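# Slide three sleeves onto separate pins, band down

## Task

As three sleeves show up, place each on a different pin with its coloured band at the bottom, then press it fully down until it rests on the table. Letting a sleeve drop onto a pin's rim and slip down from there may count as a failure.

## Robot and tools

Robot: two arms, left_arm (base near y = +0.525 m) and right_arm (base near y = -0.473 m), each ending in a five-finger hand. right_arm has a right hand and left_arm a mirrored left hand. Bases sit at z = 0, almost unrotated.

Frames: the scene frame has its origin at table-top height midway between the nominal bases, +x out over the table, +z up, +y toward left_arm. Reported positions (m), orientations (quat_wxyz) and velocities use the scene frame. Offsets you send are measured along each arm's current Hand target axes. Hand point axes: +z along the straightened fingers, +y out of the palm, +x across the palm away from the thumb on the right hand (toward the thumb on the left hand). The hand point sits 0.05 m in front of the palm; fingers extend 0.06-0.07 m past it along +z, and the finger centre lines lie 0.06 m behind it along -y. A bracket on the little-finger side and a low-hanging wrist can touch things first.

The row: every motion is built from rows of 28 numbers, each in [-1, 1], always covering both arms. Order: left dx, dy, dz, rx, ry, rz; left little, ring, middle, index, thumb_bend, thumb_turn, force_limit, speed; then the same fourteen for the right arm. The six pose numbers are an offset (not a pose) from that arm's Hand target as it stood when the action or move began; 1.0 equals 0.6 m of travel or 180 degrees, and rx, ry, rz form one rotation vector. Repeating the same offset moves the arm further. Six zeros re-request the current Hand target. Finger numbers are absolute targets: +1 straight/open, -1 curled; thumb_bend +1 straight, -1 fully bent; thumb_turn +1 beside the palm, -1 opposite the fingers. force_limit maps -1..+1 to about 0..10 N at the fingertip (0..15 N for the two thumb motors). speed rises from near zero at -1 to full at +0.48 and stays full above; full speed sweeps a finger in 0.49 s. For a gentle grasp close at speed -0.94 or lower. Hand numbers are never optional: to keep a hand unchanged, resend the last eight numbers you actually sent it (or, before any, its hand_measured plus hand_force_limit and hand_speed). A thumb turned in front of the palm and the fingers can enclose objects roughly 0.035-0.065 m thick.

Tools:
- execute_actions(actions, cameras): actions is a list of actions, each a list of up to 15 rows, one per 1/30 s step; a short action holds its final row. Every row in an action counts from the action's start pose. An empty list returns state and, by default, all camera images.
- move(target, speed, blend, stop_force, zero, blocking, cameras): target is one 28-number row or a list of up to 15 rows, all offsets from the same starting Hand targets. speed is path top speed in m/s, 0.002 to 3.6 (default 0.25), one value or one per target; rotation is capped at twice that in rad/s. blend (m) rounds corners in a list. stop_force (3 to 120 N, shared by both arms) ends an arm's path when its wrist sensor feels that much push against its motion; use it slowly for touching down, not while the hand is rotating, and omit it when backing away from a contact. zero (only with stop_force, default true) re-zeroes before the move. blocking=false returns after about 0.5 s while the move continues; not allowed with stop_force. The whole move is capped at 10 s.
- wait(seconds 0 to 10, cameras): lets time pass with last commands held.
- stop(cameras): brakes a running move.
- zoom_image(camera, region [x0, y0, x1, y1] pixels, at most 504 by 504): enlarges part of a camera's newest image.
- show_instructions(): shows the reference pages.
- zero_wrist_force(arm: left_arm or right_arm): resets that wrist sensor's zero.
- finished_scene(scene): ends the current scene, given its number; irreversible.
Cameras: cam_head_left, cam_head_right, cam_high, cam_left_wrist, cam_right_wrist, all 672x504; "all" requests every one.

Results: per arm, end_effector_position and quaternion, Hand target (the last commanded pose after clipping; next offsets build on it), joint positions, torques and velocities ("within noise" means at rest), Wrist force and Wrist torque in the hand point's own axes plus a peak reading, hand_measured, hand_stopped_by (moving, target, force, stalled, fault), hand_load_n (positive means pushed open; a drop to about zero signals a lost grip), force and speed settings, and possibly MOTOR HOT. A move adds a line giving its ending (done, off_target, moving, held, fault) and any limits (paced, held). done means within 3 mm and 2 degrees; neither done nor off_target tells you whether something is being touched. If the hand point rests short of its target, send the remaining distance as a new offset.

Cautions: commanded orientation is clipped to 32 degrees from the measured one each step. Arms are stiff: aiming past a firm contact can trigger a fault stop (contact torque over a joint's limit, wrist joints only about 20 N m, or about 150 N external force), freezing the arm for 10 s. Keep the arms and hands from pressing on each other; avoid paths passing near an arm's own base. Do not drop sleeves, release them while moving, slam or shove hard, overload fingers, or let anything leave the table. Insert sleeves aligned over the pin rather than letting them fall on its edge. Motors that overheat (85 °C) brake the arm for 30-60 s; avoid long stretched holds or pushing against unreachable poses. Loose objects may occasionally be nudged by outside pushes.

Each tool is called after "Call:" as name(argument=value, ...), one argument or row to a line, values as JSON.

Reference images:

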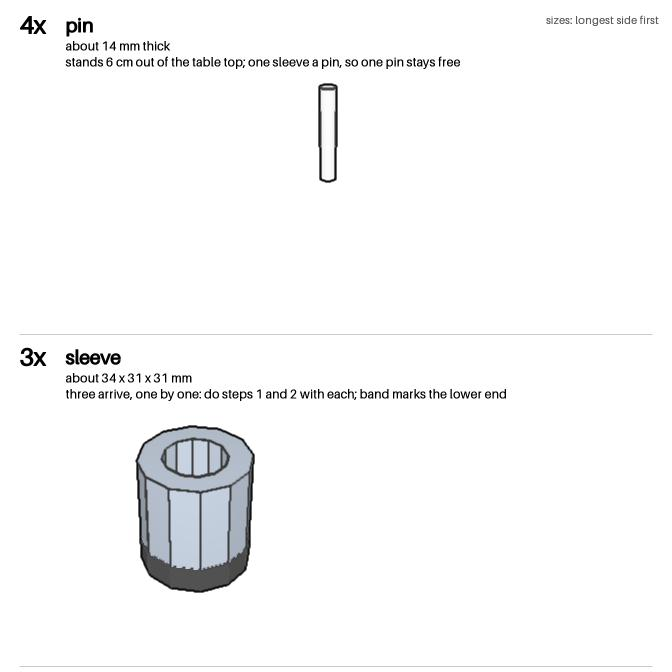

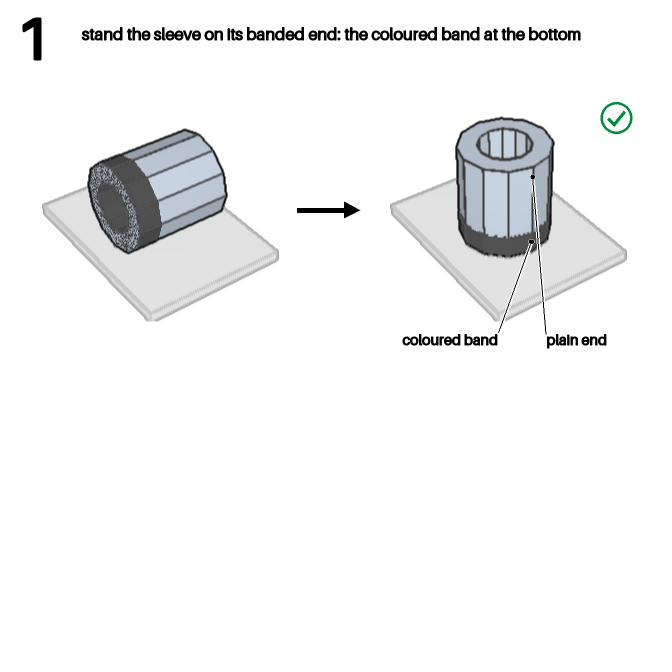

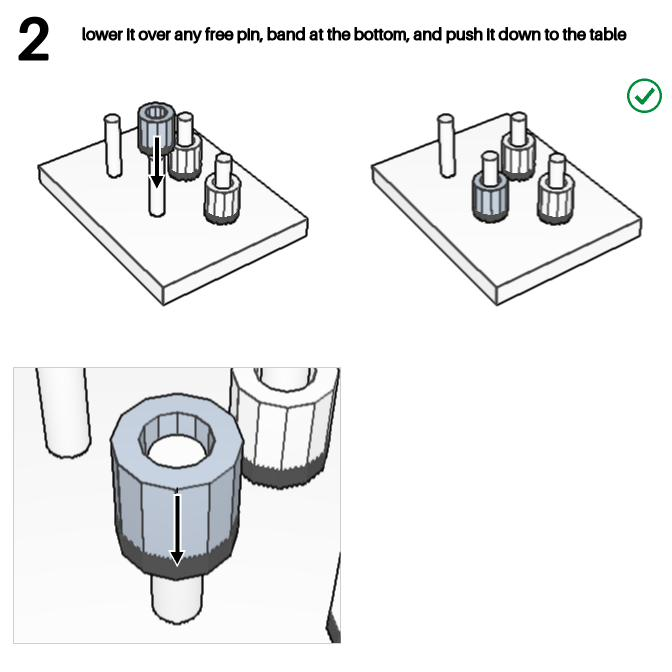

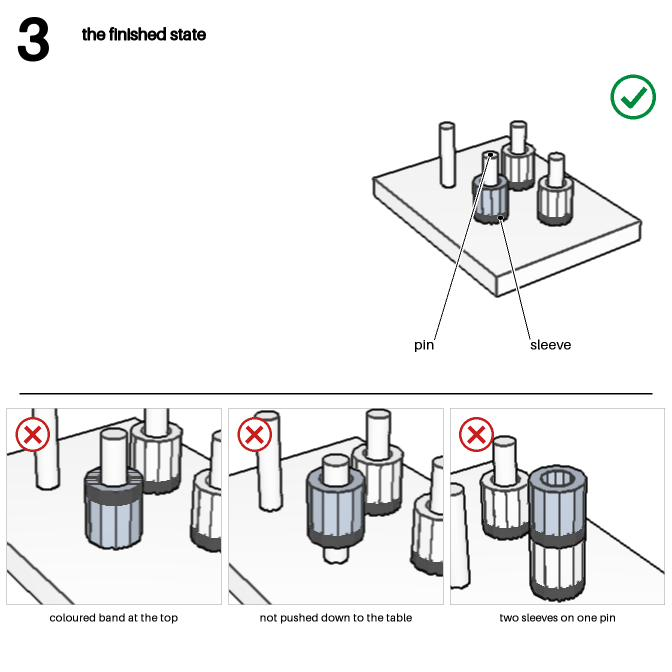

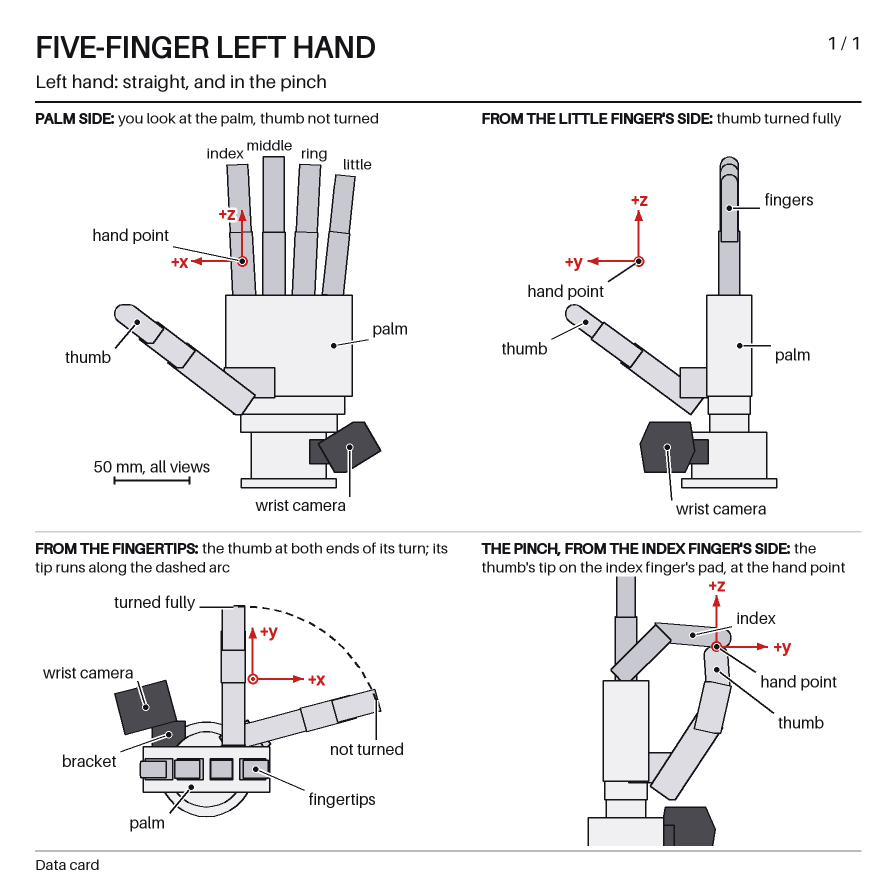

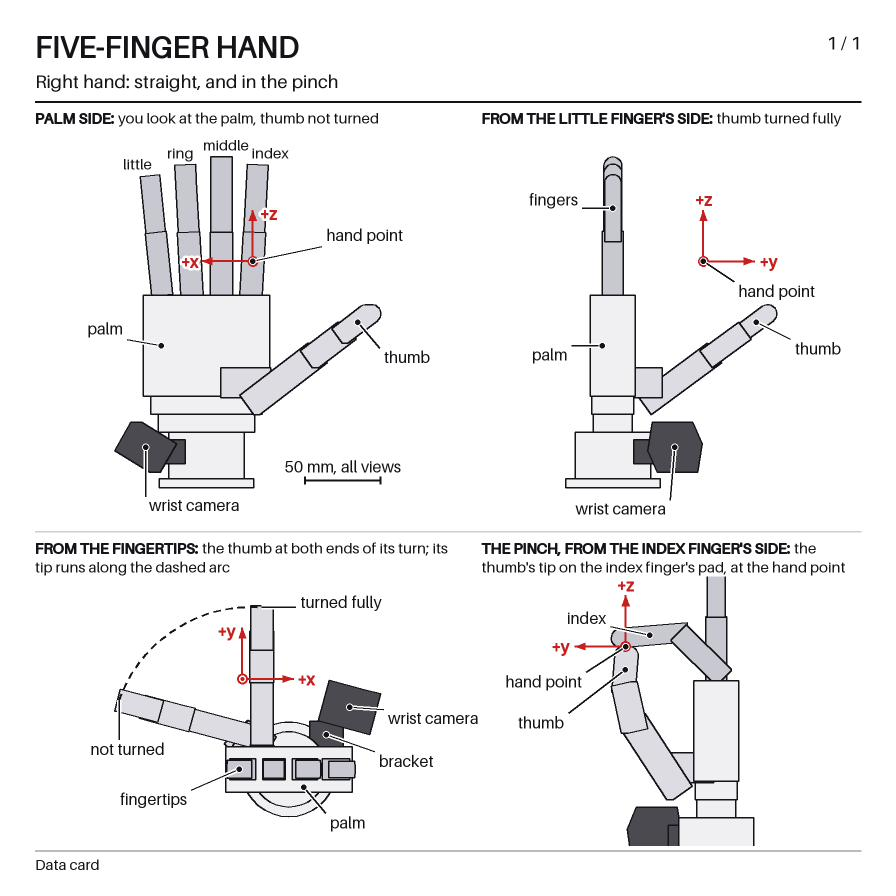

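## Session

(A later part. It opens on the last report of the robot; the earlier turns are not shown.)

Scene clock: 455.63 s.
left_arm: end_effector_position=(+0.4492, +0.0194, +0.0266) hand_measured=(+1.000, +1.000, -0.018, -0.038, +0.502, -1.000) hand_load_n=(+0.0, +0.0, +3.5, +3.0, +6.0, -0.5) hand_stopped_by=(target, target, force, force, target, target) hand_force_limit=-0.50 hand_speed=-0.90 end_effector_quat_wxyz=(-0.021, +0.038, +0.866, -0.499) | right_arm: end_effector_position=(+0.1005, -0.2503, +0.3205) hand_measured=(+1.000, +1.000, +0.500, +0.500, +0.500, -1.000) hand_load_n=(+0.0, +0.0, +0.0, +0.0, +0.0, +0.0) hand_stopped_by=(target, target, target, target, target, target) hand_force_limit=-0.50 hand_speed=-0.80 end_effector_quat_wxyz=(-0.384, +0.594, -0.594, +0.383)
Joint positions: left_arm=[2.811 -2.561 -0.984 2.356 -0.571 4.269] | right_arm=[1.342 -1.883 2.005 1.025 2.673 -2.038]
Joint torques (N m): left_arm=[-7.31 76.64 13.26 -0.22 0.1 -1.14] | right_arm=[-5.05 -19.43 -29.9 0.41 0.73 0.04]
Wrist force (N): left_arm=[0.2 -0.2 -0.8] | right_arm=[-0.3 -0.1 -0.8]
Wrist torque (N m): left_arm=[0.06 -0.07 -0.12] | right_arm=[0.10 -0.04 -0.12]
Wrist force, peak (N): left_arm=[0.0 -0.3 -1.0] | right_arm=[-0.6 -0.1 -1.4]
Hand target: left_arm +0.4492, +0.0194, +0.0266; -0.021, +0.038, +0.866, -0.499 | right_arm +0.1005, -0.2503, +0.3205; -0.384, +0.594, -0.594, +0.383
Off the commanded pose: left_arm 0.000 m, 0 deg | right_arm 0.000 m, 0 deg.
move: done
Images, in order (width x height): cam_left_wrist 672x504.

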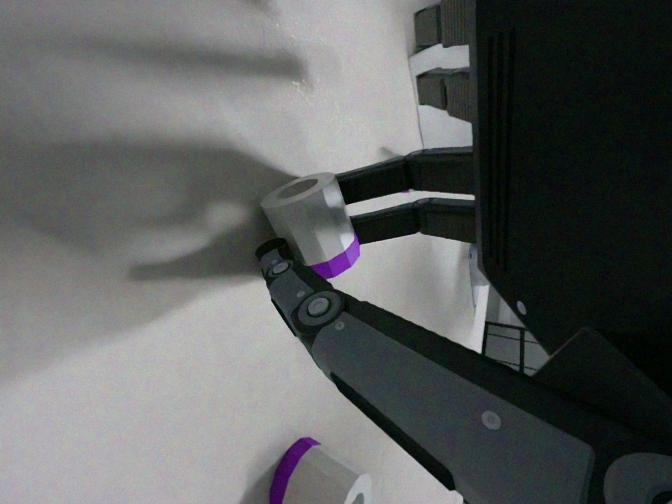

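Call:
move(
  target=[
    [0,-0.1299,-0.075,0,0,0,1,1,-0.2,-0.1,0.5,-1,-0.5,-0.9,0,0,0,0,0,0,1,1,0.5,0.5,0.5,-1,-0.5,-0.8],
    [0.1613,0.0302,-0.3633,0,-0.208,0.361,1,1,-0.2,-0.1,0.5,-1,-0.5,-0.9,0,0,0,0,0,0,1,1,0.5,0.5,0.5,-1,-0.5,-0.8],
  ],
  cameras=["cam_high","cam_left_wrist"],
  speed=[0.12,0.25],
)

Call:
zoom_image(
  camera="cam_left_wrist",
  region=[170, 100, 420, 290],
)

Scene clock: 494.20 s.
left_arm: end_effector_position=(+0.3697, +0.2247, +0.1202) hand_measured=(+1.000, +1.000, -0.018, -0.038, +0.502, -1.000) hand_load_n=(-0.5, +0.0, +3.0, +3.0, +6.0, +0.0) hand_stopped_by=(target, target, force, force, target, target) hand_force_limit=-0.50 hand_speed=-0.90 end_effector_quat_wxyz=(+0.510, +0.335, +0.673, -0.418) | right_arm: end_effector_position=(+0.1005, -0.2503, +0.3205) hand_measured=(+1.000, +1.000, +0.500, +0.500, +0.500, -1.000) hand_load_n=(+0.0, +0.0, +0.0, +0.0, +0.0, +0.0) hand_stopped_by=(target, target, target, target, target, target) hand_force_limit=-0.50 hand_speed=-0.80 end_effector_quat_wxyz=(-0.384, +0.594, -0.594, +0.383)
Joint positions: left_arm=[3.252 -1.685 -2.318 3.585 -0.328 4.886] | right_arm=[1.342 -1.883 2.005 1.025 2.673 -2.038]
Joint torques (N m): left_arm=[-2.76 18.28 15.38 -1.73 0.77 0.92] | right_arm=[-5.5 -19.82 -29.15 0.5 1.05 0.24]
Wrist force (N): left_arm=[0.8 0.6 0.0] | right_arm=[-0.5 -0.1 -1.2]
Wrist torque (N m): left_arm=[0.03 -0.08 -0.16] | right_arm=[0.14 0.00 -0.13]
Wrist force, peak (N): left_arm=[0.1 2.4 0.6] | right_arm=[-0.6 -0.1 -1.5]
Hand target: left_arm +0.3697, +0.2247, +0.1201; +0.510, +0.335, +0.673, -0.418 | right_arm +0.1005, -0.2503, +0.3205; -0.384, +0.594, -0.594, +0.383
Off the commanded pose: left_arm 0.000 m, 0 deg | right_arm 0.000 m, 0 deg.
move: done
Images, in order (width x height): cam_high 672x504, cam_left_wrist 672x504.

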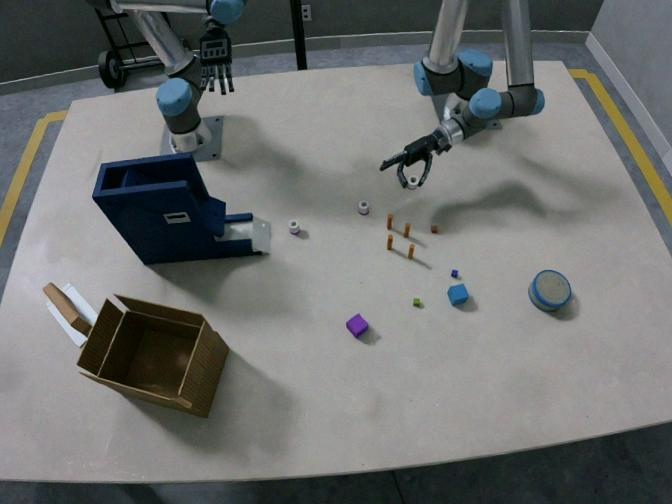

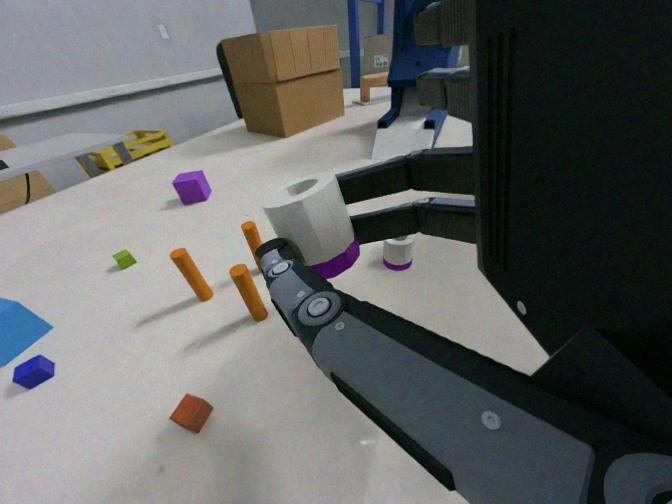

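Scaled by 2.016 from the camera's 672x504 image, which has a finer 960x720 frame.

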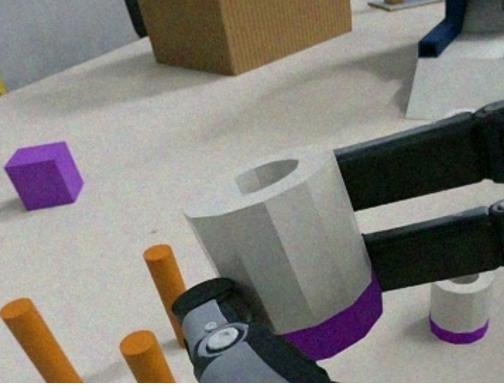

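Call:
move(
  target=[0.1369,0.0317,0.0183,0,0,0,1,1,-0.2,-0.1,0.5,-1,-0.5,-0.9,0,0,0,0,0,0,1,1,0.5,0.5,0.5,-1,-0.5,-0.8],
  cameras=[],
  speed=0.15,
)

Call:
move(
  target=[0.0564,0.0131,0.0076,0,0,0,1,1,-0.2,-0.1,0.5,-1,-0.5,-0.9,0,0,0,0,0,0,1,1,0.5,0.5,0.5,-1,-0.5,-0.8],
  cameras=["cam_left_wrist"],
  speed=0.02,
  stop_force=3,
)

Scene clock: 498.17 s.
left_arm: end_effector_position=(+0.3697, +0.2249, +0.0351) hand_measured=(+1.000, +1.000, -0.018, -0.038, +0.502, -1.000) hand_load_n=(+0.0, +0.0, +3.0, +3.5, +6.0, +0.0) hand_stopped_by=(target, target, force, force, target, target) hand_force_limit=-0.50 hand_speed=-0.90 end_effector_quat_wxyz=(+0.510, +0.335, +0.673, -0.418) | right_arm: end_effector_position=(+0.1005, -0.2503, +0.3205) hand_measured=(+1.000, +1.000, +0.500, +0.500, +0.500, -1.000) hand_load_n=(+0.0, +0.0, +0.0, +0.0, +0.0, +0.0) hand_stopped_by=(target, target, target, target, target, target) hand_force_limit=-0.50 hand_speed=-0.80 end_effector_quat_wxyz=(-0.384, +0.594, -0.594, +0.383)
Joint positions: left_arm=[3.253 -1.923 -2.377 3.88 -0.327 4.887] | right_arm=[1.342 -1.883 2.005 1.025 2.673 -2.038]
Joint torques (N m): left_arm=[-12.99 23.44 13.37 -1.73 -1.67 0.87] | right_arm=[-5.24 -19.04 -29 0.49 1.09 0.25]
Wrist force (N): left_arm=[0.8 0.4 0.0] | right_arm=[-0.5 -0.2 -1.3]
Wrist torque (N m): left_arm=[0.02 -0.07 -0.15] | right_arm=[0.12 0.01 -0.14]
Wrist force, peak (N): left_arm=[2.0 0.9 0.2] | right_arm=[-0.3 -0.1 -1.4]
Hand target: left_arm +0.3698, +0.2249, +0.0351; +0.510, +0.335, +0.673, -0.418 | right_arm +0.1005, -0.2503, +0.3205; -0.384, +0.594, -0.594, +0.383
Off the commanded pose: left_arm 0.000 m, 0 deg | right_arm 0.000 m, 0 deg.
move: done
No camera images: "cameras" was empty.

Scene clock: 500.60 s.
left_arm: end_effector_position=(+0.3698, +0.2249, +0.0120) hand_measured=(+1.000, +1.000, -0.018, -0.038, +0.502, -1.000) hand_load_n=(+0.0, +0.0, +2.5, +3.0, +6.0, -1.0) hand_stopped_by=(target, target, force, force, target, target) hand_force_limit=-0.50 hand_speed=-0.90 end_effector_quat_wxyz=(+0.510, +0.335, +0.673, -0.418) | right_arm: end_effector_position=(+0.1005, -0.2503, +0.3205) hand_measured=(+1.000, +1.000, +0.500, +0.500, +0.500, -1.000) hand_load_n=(+0.0, +0.0, +0.0, +0.0, +0.0, +0.0) hand_stopped_by=(target, target, target, target, target, target) hand_force_limit=-0.50 hand_speed=-0.80 end_effector_quat_wxyz=(-0.384, +0.594, -0.594, +0.383)
Joint positions: left_arm=[3.253 -1.997 -2.382 3.959 -0.327 4.888] | right_arm=[1.342 -1.883 2.005 1.025 2.673 -2.038]
Joint torques (N m): left_arm=[1.89 24.83 15.85 1.31 -1.77 -0.45] | right_arm=[-4.87 -19.87 -28.41 0.52 1.13 0.19]
Wrist force (N): left_arm=[-0.2 -0.2 -0.2] | right_arm=[-0.5 0.1 -1.2]
Wrist torque (N m): left_arm=[0.01 -0.03 -0.20] | right_arm=[0.16 0.01 -0.13]
Wrist force, peak (N): left_arm=[-7.9 -3.7 -2.3] | right_arm=[-0.7 0.0 -1.3]
Hand target: left_arm +0.3698, +0.2249, +0.0120; +0.510, +0.335, +0.673, -0.418 (not the last commanded pose) | right_arm +0.1005, -0.2503, +0.3205; -0.384, +0.594, -0.594, +0.383
Off the commanded pose: left_arm 0.012 m, 0 deg | right_arm 0.000 m, 0 deg.
move: contact (left_arm)
Images, in order (width x height): cam_left_wrist 672x504.

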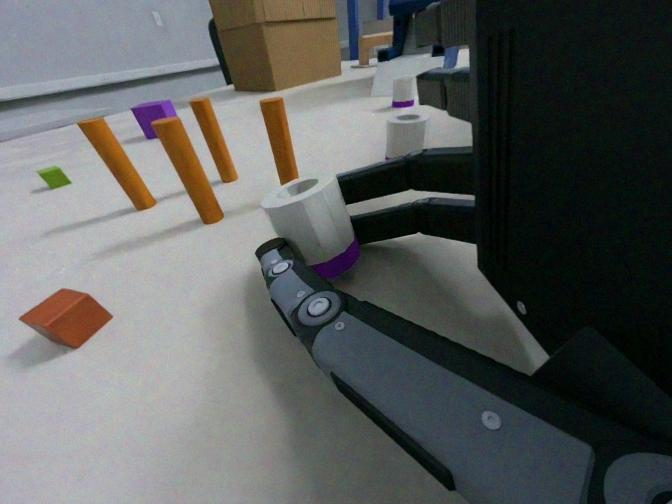

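Call:
move(
  target=[0,0,0,0,0,0,1,1,0.5,0.5,0.5,-1,-0.5,-0.8,0,0,0,0,0,0,1,1,0.5,0.5,0.5,-1,-0.5,-0.8],
  cameras=["cam_high","cam_left_wrist"],
  speed=0.02,
)

Call:
zoom_image(
  camera="cam_high",
  region=[330, 140, 460, 270],
)

Scene clock: 503.97 s.
left_arm: end_effector_position=(+0.3699, +0.2249, +0.0120) hand_measured=(+1.000, +1.000, +0.500, +0.500, +0.500, -1.000) hand_load_n=(+0.0, +0.0, +0.0, -1.0, +0.0, +0.5) hand_stopped_by=(target, target, target, target, target, target) hand_force_limit=-0.50 hand_speed=-0.80 end_effector_quat_wxyz=(+0.510, +0.335, +0.673, -0.418) | right_arm: end_effector_position=(+0.1005, -0.2503, +0.3205) hand_measured=(+1.000, +1.000, +0.500, +0.500, +0.500, -1.000) hand_load_n=(-0.5, +0.0, +0.0, +0.0, +0.0, +0.0) hand_stopped_by=(target, target, target, target, target, target) hand_force_limit=-0.50 hand_speed=-0.80 end_effector_quat_wxyz=(-0.384, +0.594, -0.594, +0.383)
Joint positions: left_arm=[3.253 -1.997 -2.382 3.959 -0.327 4.888] | right_arm=[1.342 -1.883 2.005 1.025 2.673 -2.038]
Joint torques (N m): left_arm=[-12.05 24.67 6.4 -1.2 -0.63 -1.12] | right_arm=[-5.11 -19.5 -28.83 0.46 0.97 0.34]
Wrist force (N): left_arm=[-1.6 0.8 -0.7] | right_arm=[-0.3 0.1 -1.1]
Wrist torque (N m): left_arm=[0.03 -0.08 -0.24] | right_arm=[0.15 -0.03 -0.12]
Wrist force, peak (N): left_arm=[-10.1 1.6 -4.6] | right_arm=[-0.5 0.0 -1.4]
Hand target: left_arm +0.3698, +0.2249, +0.0120; +0.510, +0.335, +0.673, -0.418 | right_arm +0.1005, -0.2503, +0.3205; -0.384, +0.594, -0.594, +0.383
Off the commanded pose: left_arm 0.000 m, 0 deg | right_arm 0.000 m, 0 deg.
move: done
Images, in order (width x height): cam_high 672x504, cam_left_wrist 672x504.

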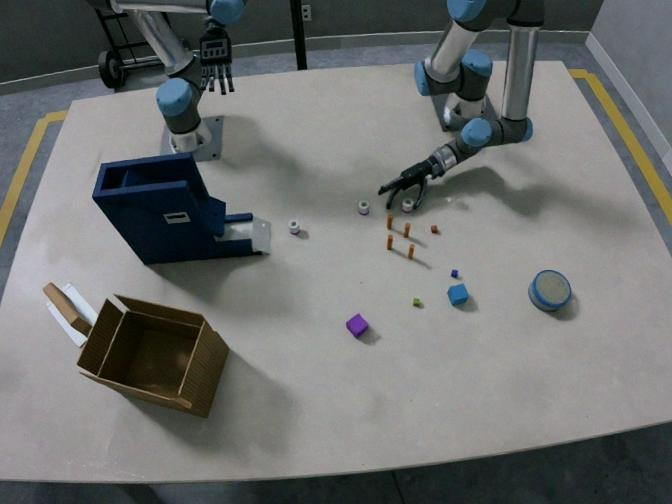

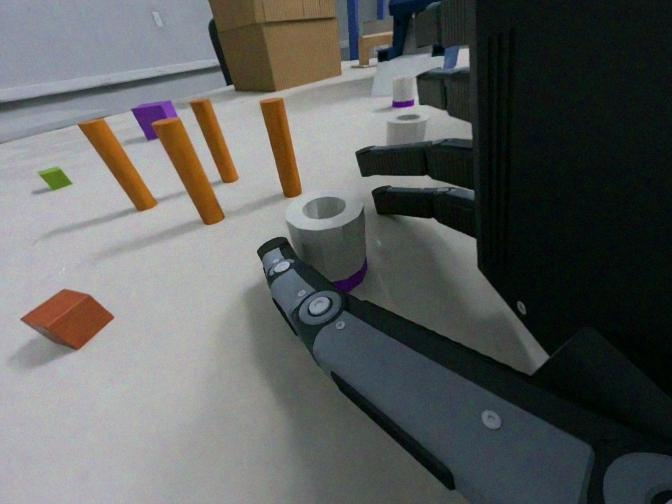

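Scaled by 3.877 from the camera's 672x504 image, which has a finer 960x720 frame.

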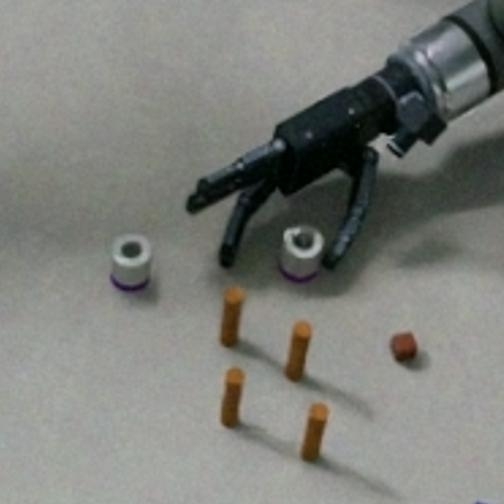

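Call:
move(
  target=[
    [-0.0048,0.0055,-0.0122,0,0,0,1,1,0.5,0.5,0.5,-1,-0.5,-0.8,0,0,0,0,0,0,1,1,0.5,0.5,0.5,-1,-0.5,-0.8],
    [-0.161,-0.0307,-0.033,0,0,0,1,1,0.5,0.5,0.5,-1,-0.5,-0.8,0,0,0,0,0,0,1,1,0.5,0.5,0.5,-1,-0.5,-0.8],
    [-0.1388,-0.0448,-0.0193,-0.1886,-0.0458,-0.3129,1,1,0.5,0.5,0.5,-1,-0.5,-0.8,0,0,0,0,0,0,1,1,0.5,0.5,0.5,-1,-0.5,-0.8],
  ],
  cameras=["cam_high","cam_left_wrist","cam_head_left","cam_head_right"],
  speed=[0.03,0.12,0.25],
)

Call:
zoom_image(
  camera="cam_high",
  region=[330, 140, 460, 270],
)

Call:
zoom_image(
  camera="cam_left_wrist",
  region=[170, 100, 420, 290],
)

Scene clock: 529.47 s.
left_arm: end_effector_position=(+0.3628, +0.2218, +0.1000) hand_measured=(+1.000, +1.000, +0.500, +0.500, +0.500, -1.000) hand_load_n=(+0.0, +0.0, +0.0, +0.0, +0.0, +0.0) hand_stopped_by=(target, target, target, target, target, target) hand_force_limit=-0.50 hand_speed=-0.80 end_effector_quat_wxyz=(+0.372, -0.203, +0.802, -0.421) | right_arm: end_effector_position=(+0.1005, -0.2503, +0.3205) hand_measured=(+1.000, +1.000, +0.500, +0.500, +0.500, -1.000) hand_load_n=(+0.0, +0.0, +0.0, +0.0, +0.0, +0.0) hand_stopped_by=(target, target, target, target, target, target) hand_force_limit=-0.50 hand_speed=-0.80 end_effector_quat_wxyz=(-0.384, +0.594, -0.594, +0.383)
Joint positions: left_arm=[2.929 -1.589 -2.214 3.397 -1.203 3.77] | right_arm=[1.342 -1.883 2.005 1.025 2.673 -2.038]
Joint torques (N m): left_arm=[12.72 32.74 12.75 1.7 -0.6 -1.16] | right_arm=[-5.1 -19.31 -28.52 0.59 1.19 0.29]
Wrist force (N): left_arm=[-0.1 0.7 -0.2] | right_arm=[-0.5 -0.1 -1.2]
Wrist torque (N m): left_arm=[0.09 -0.01 -0.08] | right_arm=[0.14 0.00 -0.13]
Wrist force, peak (N): left_arm=[-1.9 1.1 -0.7] | right_arm=[-0.6 -0.2 -1.5]
Hand target: left_arm +0.3628, +0.2219, +0.1000; +0.372, -0.203, +0.802, -0.421 | right_arm +0.1005, -0.2503, +0.3205; -0.384, +0.594, -0.594, +0.383
Off the commanded pose: left_arm 0.000 m, 0 deg | right_arm 0.000 m, 0 deg.
move: done
Images, in order (width x height): cam_head_left 672x504, cam_head_right 672x504, cam_high 672x504, cam_left_wrist 672x504.

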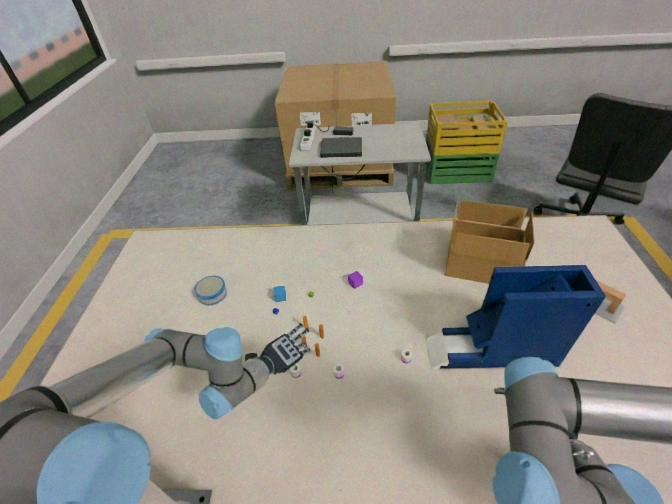

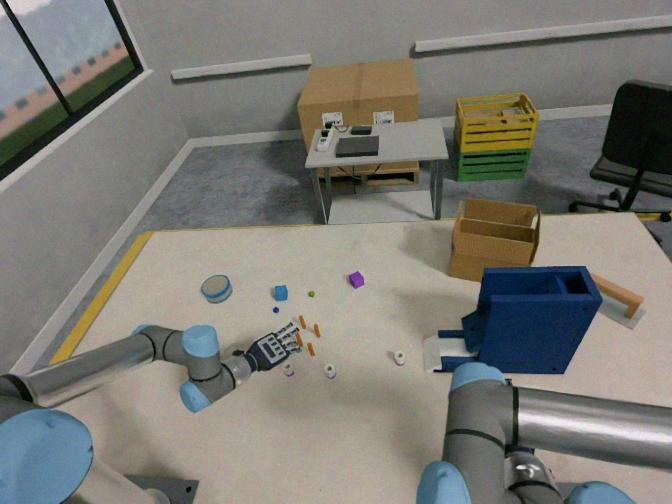

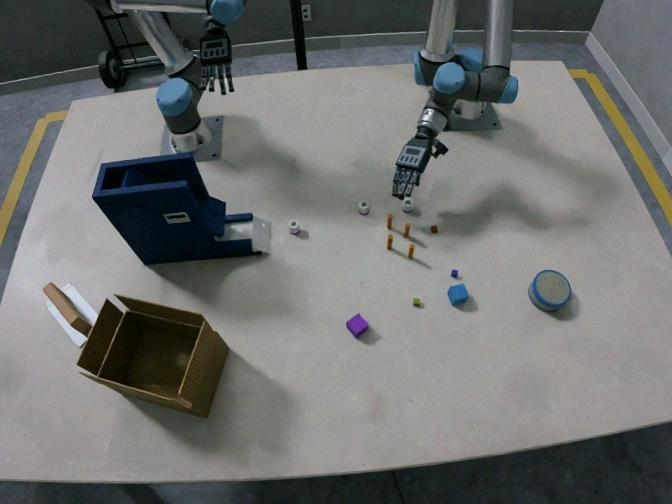

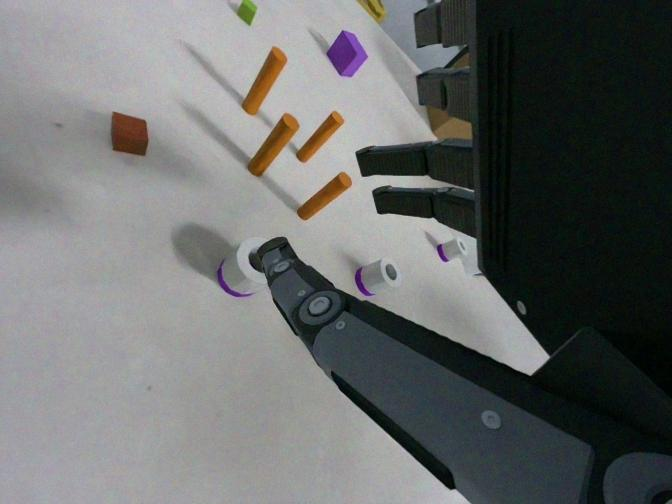

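Scaled by 3.877 from the camera's 672x504 image, which has a finer 960x720 frame.

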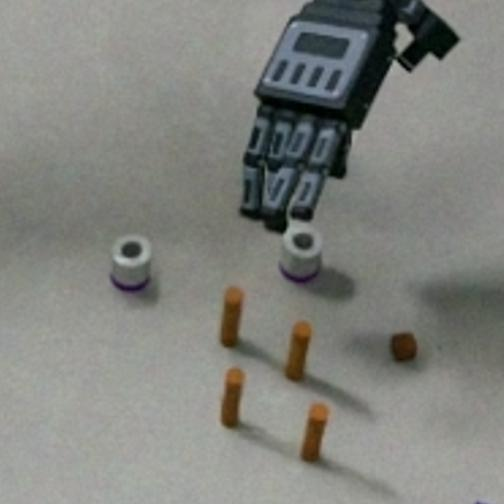

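Scaled by 2.016 from the camera's 672x504 image, which has a finer 960x720 frame.

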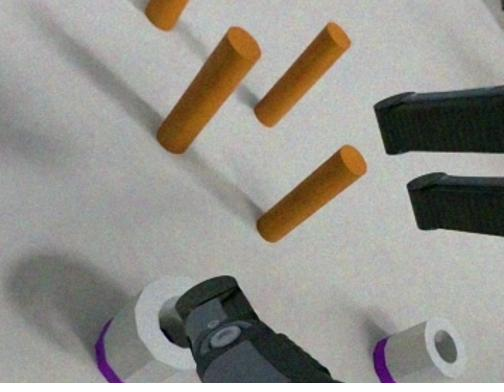

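Call:
move(
  target=[0.02817,0.0552,0.02457,0,0,0,1,1,0.5,0.5,0.5,-1,-0.5,-0.8,0,0,0,0,0,0,1,1,0.5,0.5,0.5,-1,-0.5,-0.8],
  cameras=["cam_high","cam_left_wrist","cam_head_left"],
  speed=0.1,
  stop_force=4,
)

Call:
zoom_image(
  camera="cam_high",
  region=[360, 150, 460, 240],
)

Call:
zoom_image(
  camera="cam_left_wrist",
  region=[170, 100, 420, 290],
)

Call:
zoom_image(
  camera="cam_head_left",
  region=[240, 310, 360, 400],
)

Scene clock: 536.80 s.
left_arm: end_effector_position=(+0.3629, +0.2220, +0.0600) hand_measured=(+1.000, +1.000, +0.500, +0.500, +0.500, -1.000) hand_load_n=(+0.0, +0.0, +0.0, +0.0, +0.0, +0.0) hand_stopped_by=(target, target, target, target, target, target) hand_force_limit=-0.50 hand_speed=-0.80 end_effector_quat_wxyz=(+0.372, -0.203, +0.802, -0.421) | right_arm: end_effector_position=(+0.1005, -0.2503, +0.3205) hand_measured=(+1.000, +1.000, +0.500, +0.500, +0.500, -1.000) hand_load_n=(+0.0, +0.0, +0.0, +0.0, +0.0, +0.0) hand_stopped_by=(target, target, target, target, target, target) hand_force_limit=-0.50 hand_speed=-0.80 end_effector_quat_wxyz=(-0.384, +0.594, -0.594, +0.383)
Joint positions: left_arm=[2.93 -1.668 -2.264 3.527 -1.203 3.77] | right_arm=[1.342 -1.883 2.005 1.025 2.673 -2.038]
Joint torques (N m): left_arm=[-12.03 20.47 28.07 2.6 -1.97 -1.13] | right_arm=[-5.16 -19.15 -28.5 0.54 1.16 0.18]
Wrist force (N): left_arm=[-0.2 0.9 0.0] | right_arm=[-0.5 0.1 -1.1]
Wrist torque (N m): left_arm=[0.09 0.01 -0.13] | right_arm=[0.14 0.00 -0.13]
Wrist force, peak (N): left_arm=[0.3 1.6 0.2] | right_arm=[-0.4 -0.1 -1.4]
Hand target: left_arm +0.3629, +0.2220, +0.0600; +0.372, -0.203, +0.802, -0.421 | right_arm +0.1005, -0.2503, +0.3205; -0.384, +0.594, -0.594, +0.383
Off the commanded pose: left_arm 0.000 m, 0 deg | right_arm 0.000 m, 0 deg.
move: done
Images, in order (width x height): cam_head_left 672x504, cam_high 672x504, cam_left_wrist 672x504.

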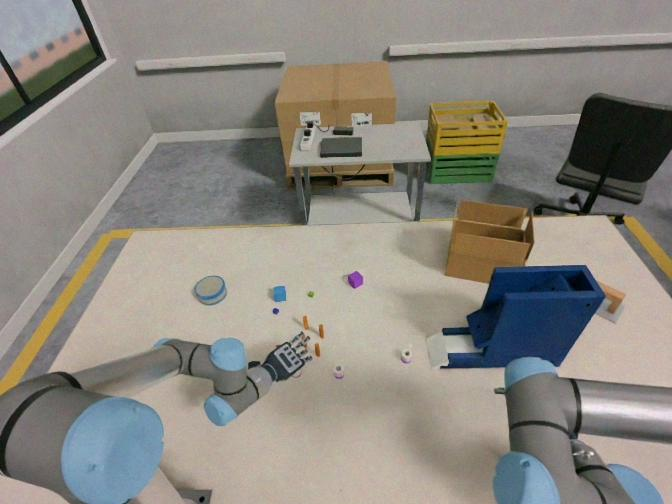

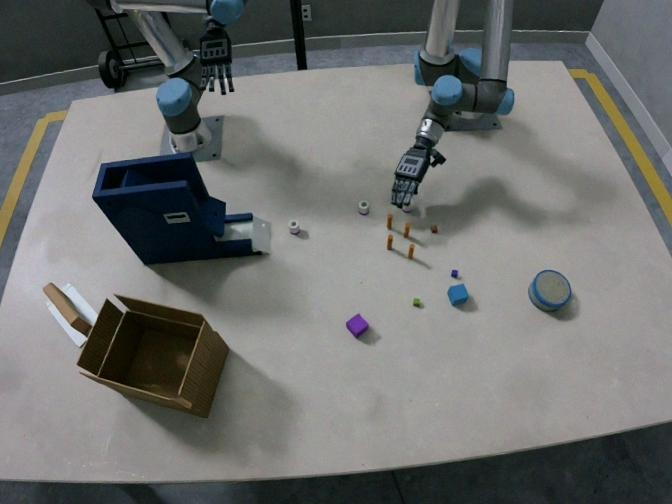

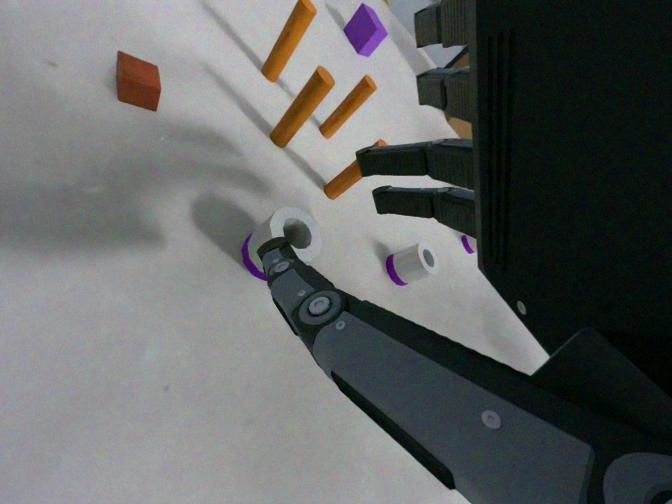

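Scaled by 5.040 from the camera's 672x504 image, which has a finer 960x720 frame.

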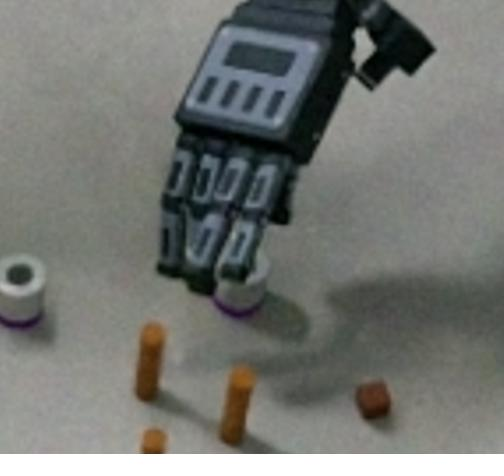

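Scaled by 2.016 from the camera's 672x504 image, which has a finer 960x720 frame.

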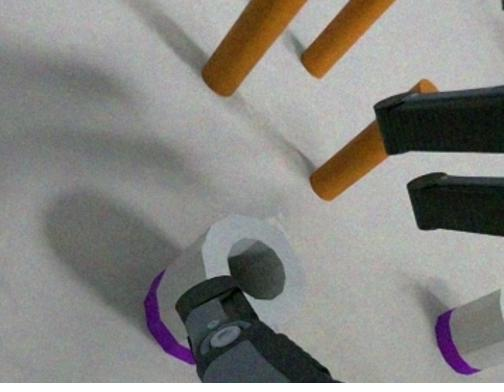

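Scaled by 4.200 from the camera's 672x504 image, which has a finer 960x720 frame.

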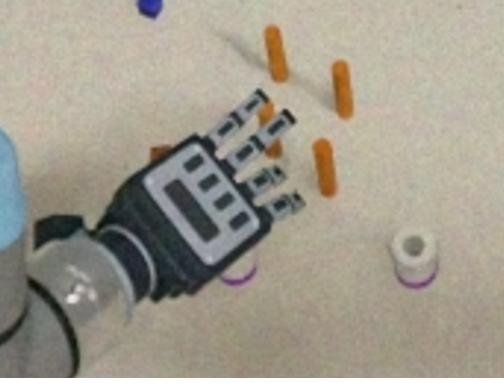

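Call:
move(
  target=[0.0176,0.0277,0.0305,0,0,0,1,1,0.5,0.5,0.5,-1,-0.5,-0.8,0,0,0,0,0,0,1,1,0.5,0.5,0.5,-1,-0.5,-0.8],
  cameras=["cam_high","cam_left_wrist","cam_head_left"],
  speed=0.05,
  stop_force=3,
)

Call:
zoom_image(
  camera="cam_high",
  region=[360, 150, 460, 240],
)

Call:
zoom_image(
  camera="cam_left_wrist",
  region=[170, 100, 420, 290],
)

Scene clock: 547.43 s.
left_arm: end_effector_position=(+0.3700, +0.2150, +0.0350) hand_measured=(+1.000, +1.000, +0.500, +0.500, +0.500, -1.000) hand_load_n=(+0.0, -0.5, +0.0, +0.0, +0.0, +0.5) hand_stopped_by=(target, target, target, target, target, target) hand_force_limit=-0.50 hand_speed=-0.80 end_effector_quat_wxyz=(+0.372, -0.203, +0.802, -0.421) | right_arm: end_effector_position=(+0.1005, -0.2503, +0.3205) hand_measured=(+1.000, +1.000, +0.500, +0.500, +0.500, -1.000) hand_load_n=(+0.0, +0.0, +0.0, +0.0, +0.0, +0.0) hand_stopped_by=(target, target, target, target, target, target) hand_force_limit=-0.50 hand_speed=-0.80 end_effector_quat_wxyz=(-0.384, +0.594, -0.594, +0.383)
Joint positions: left_arm=[2.911 -1.746 -2.263 3.607 -1.22 3.763] | right_arm=[1.342 -1.883 2.005 1.025 2.673 -2.038]
Joint torques (N m): left_arm=[12.09 27.63 19.03 -1.13 1.23 0.98] | right_arm=[-5.13 -18.13 -28.4 0.56 1.29 0.22]
Wrist force (N): left_arm=[0.3 0.9 -0.2] | right_arm=[-0.5 0.0 -1.1]
Wrist torque (N m): left_arm=[0.11 -0.07 -0.05] | right_arm=[0.13 0.01 -0.13]
Wrist force, peak (N): left_arm=[0.6 1.2 0.0] | right_arm=[-0.6 -0.1 -1.4]
Hand target: left_arm +0.3700, +0.2150, +0.0350; +0.372, -0.203, +0.802, -0.421 | right_arm +0.1005, -0.2503, +0.3205; -0.384, +0.594, -0.594, +0.383
Off the commanded pose: left_arm 0.000 m, 0 deg | right_arm 0.000 m, 0 deg.
move: done
Images, in order (width x height): cam_head_left 672x504, cam_high 672x504, cam_left_wrist 672x504.

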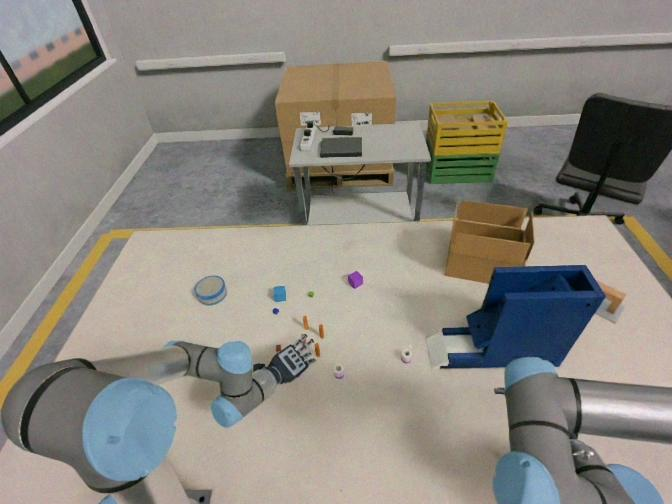

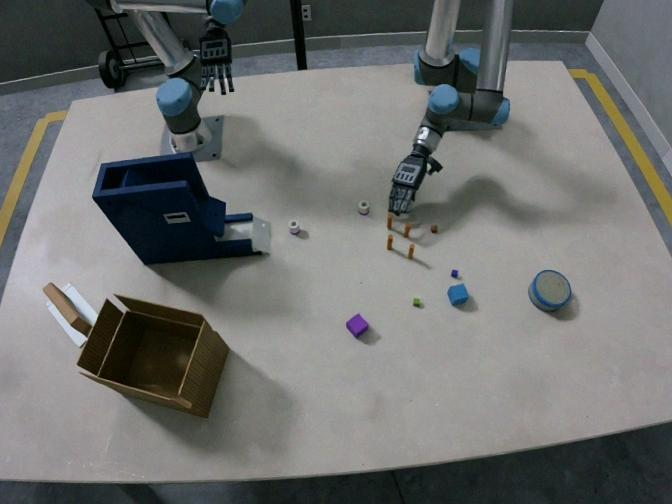

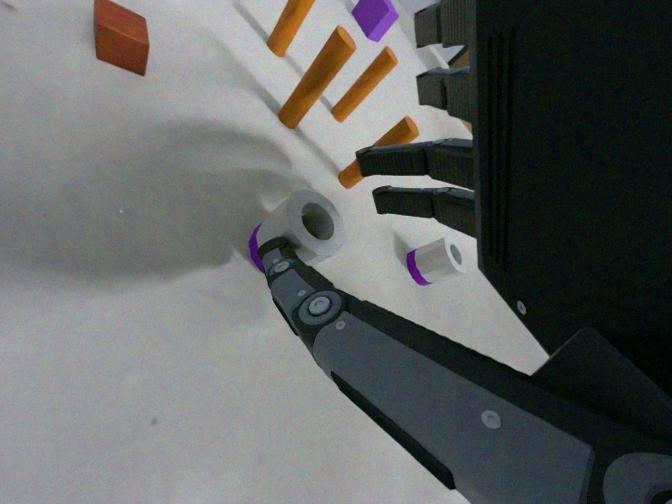

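Scaled by 5.040 from the camera's 672x504 image, which has a finer 960x720 frame.

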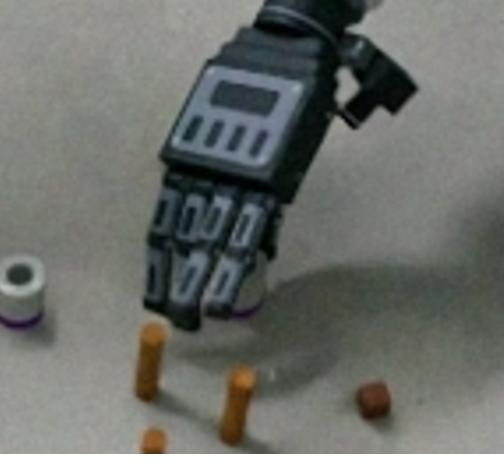

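Scaled by 2.016 from the camera's 672x504 image, which has a finer 960x720 frame.

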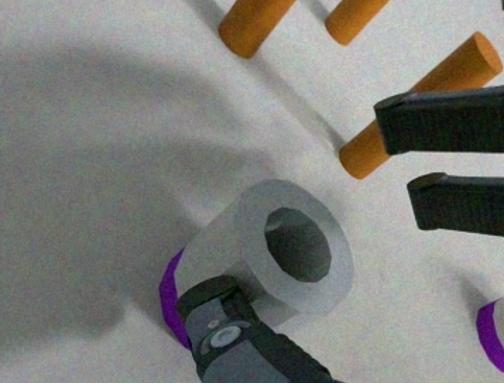

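Call:
move(
  target=[
    [0.00493,0.00966,0.0043,0,0,0,1,1,0.5,0.5,0.5,-1,-0.5,-0.9,0,0,0,0,0,0,1,1,0.5,0.5,0.5,-1,-0.5,-0.8],
    [0.00493,0.00966,0.0043,0,0,0,1,1,-0.2,-0.2,0.5,-1,-0.5,-0.9,0,0,0,0,0,0,1,1,0.5,0.5,0.5,-1,-0.5,-0.8],
  ],
  cameras=["cam_high","cam_left_wrist"],
  speed=0.04,
)

Call:
zoom_image(
  camera="cam_left_wrist",
  region=[170, 100, 420, 290],
)

Call:
zoom_image(
  camera="cam_high",
  region=[360, 150, 460, 240],
)

Scene clock: 556.40 s.
left_arm: end_effector_position=(+0.3700, +0.2150, +0.0280) hand_measured=(+1.000, +1.000, -0.002, -0.076, +0.500, -1.000) hand_load_n=(+0.0, +0.0, +2.5, +2.5, +3.5, -1.0) hand_stopped_by=(target, target, force, force, target, target) hand_force_limit=-0.50 hand_speed=-0.90 end_effector_quat_wxyz=(+0.372, -0.203, +0.802, -0.421) | right_arm: end_effector_position=(+0.1005, -0.2503, +0.3205) hand_measured=(+1.000, +1.000, +0.500, +0.500, +0.500, -1.000) hand_load_n=(+0.0, +0.0, +0.0, +0.0, +0.0, +0.0) hand_stopped_by=(target, target, target, target, target, target) hand_force_limit=-0.50 hand_speed=-0.80 end_effector_quat_wxyz=(-0.384, +0.594, -0.594, +0.383)
Joint positions: left_arm=[2.911 -1.763 -2.269 3.629 -1.22 3.763] | right_arm=[1.342 -1.883 2.005 1.025 2.673 -2.038]
Joint torques (N m): left_arm=[9.8 35.01 23.87 -1.92 0.94 -0.9] | right_arm=[-5.69 -18.61 -27.66 0.59 1.29 0.39]
Wrist force (N): left_arm=[-0.3 -1.2 -0.6] | right_arm=[-0.5 0.0 -1.3]
Wrist torque (N m): left_arm=[0.01 -0.06 -0.02] | right_arm=[0.15 0.00 -0.13]
Wrist force, peak (N): left_arm=[-0.2 -1.2 -0.9] | right_arm=[-0.7 -0.2 -1.3]
Hand target: left_arm +0.3700, +0.2150, +0.0280; +0.372, -0.203, +0.802, -0.421 | right_arm +0.1005, -0.2503, +0.3205; -0.384, +0.594, -0.594, +0.383
Off the commanded pose: left_arm 0.000 m, 0 deg | right_arm 0.000 m, 0 deg.
move: done
Images, in order (width x height): cam_high 672x504, cam_left_wrist 672x504.

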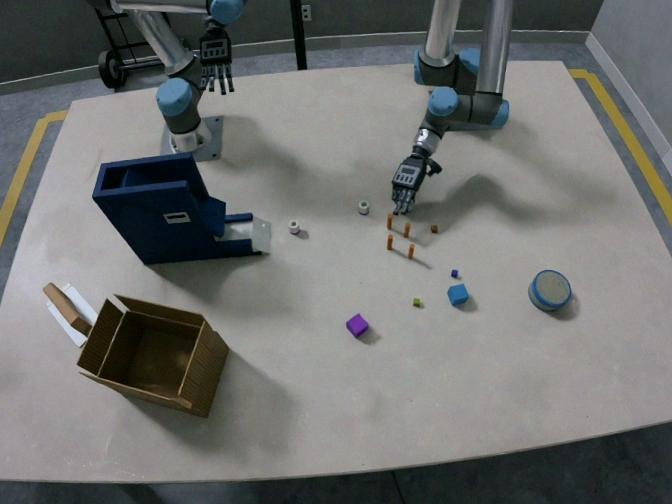

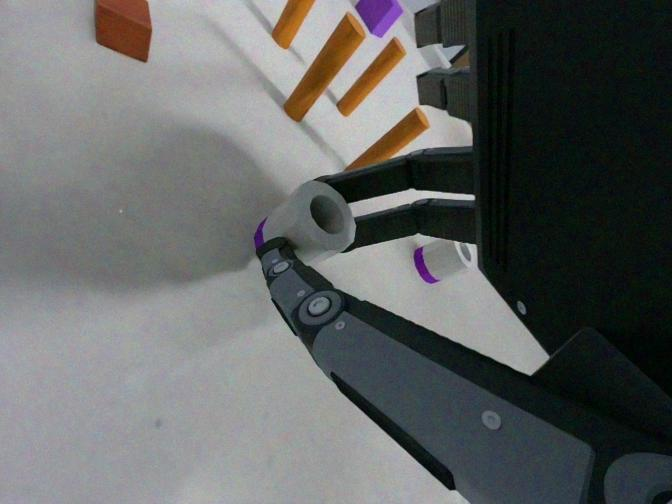

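Scaled by 2.016 from the camera's 672x504 image, which has a finer 960x720 frame.

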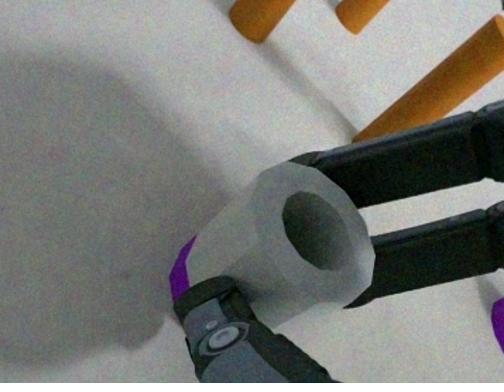

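Scaled by 5.040 from the camera's 672x504 image, which has a finer 960x720 frame.

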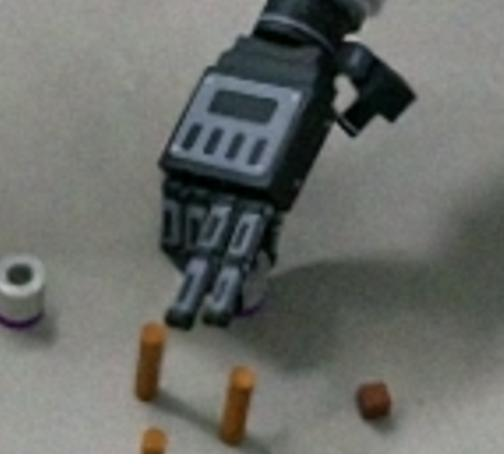

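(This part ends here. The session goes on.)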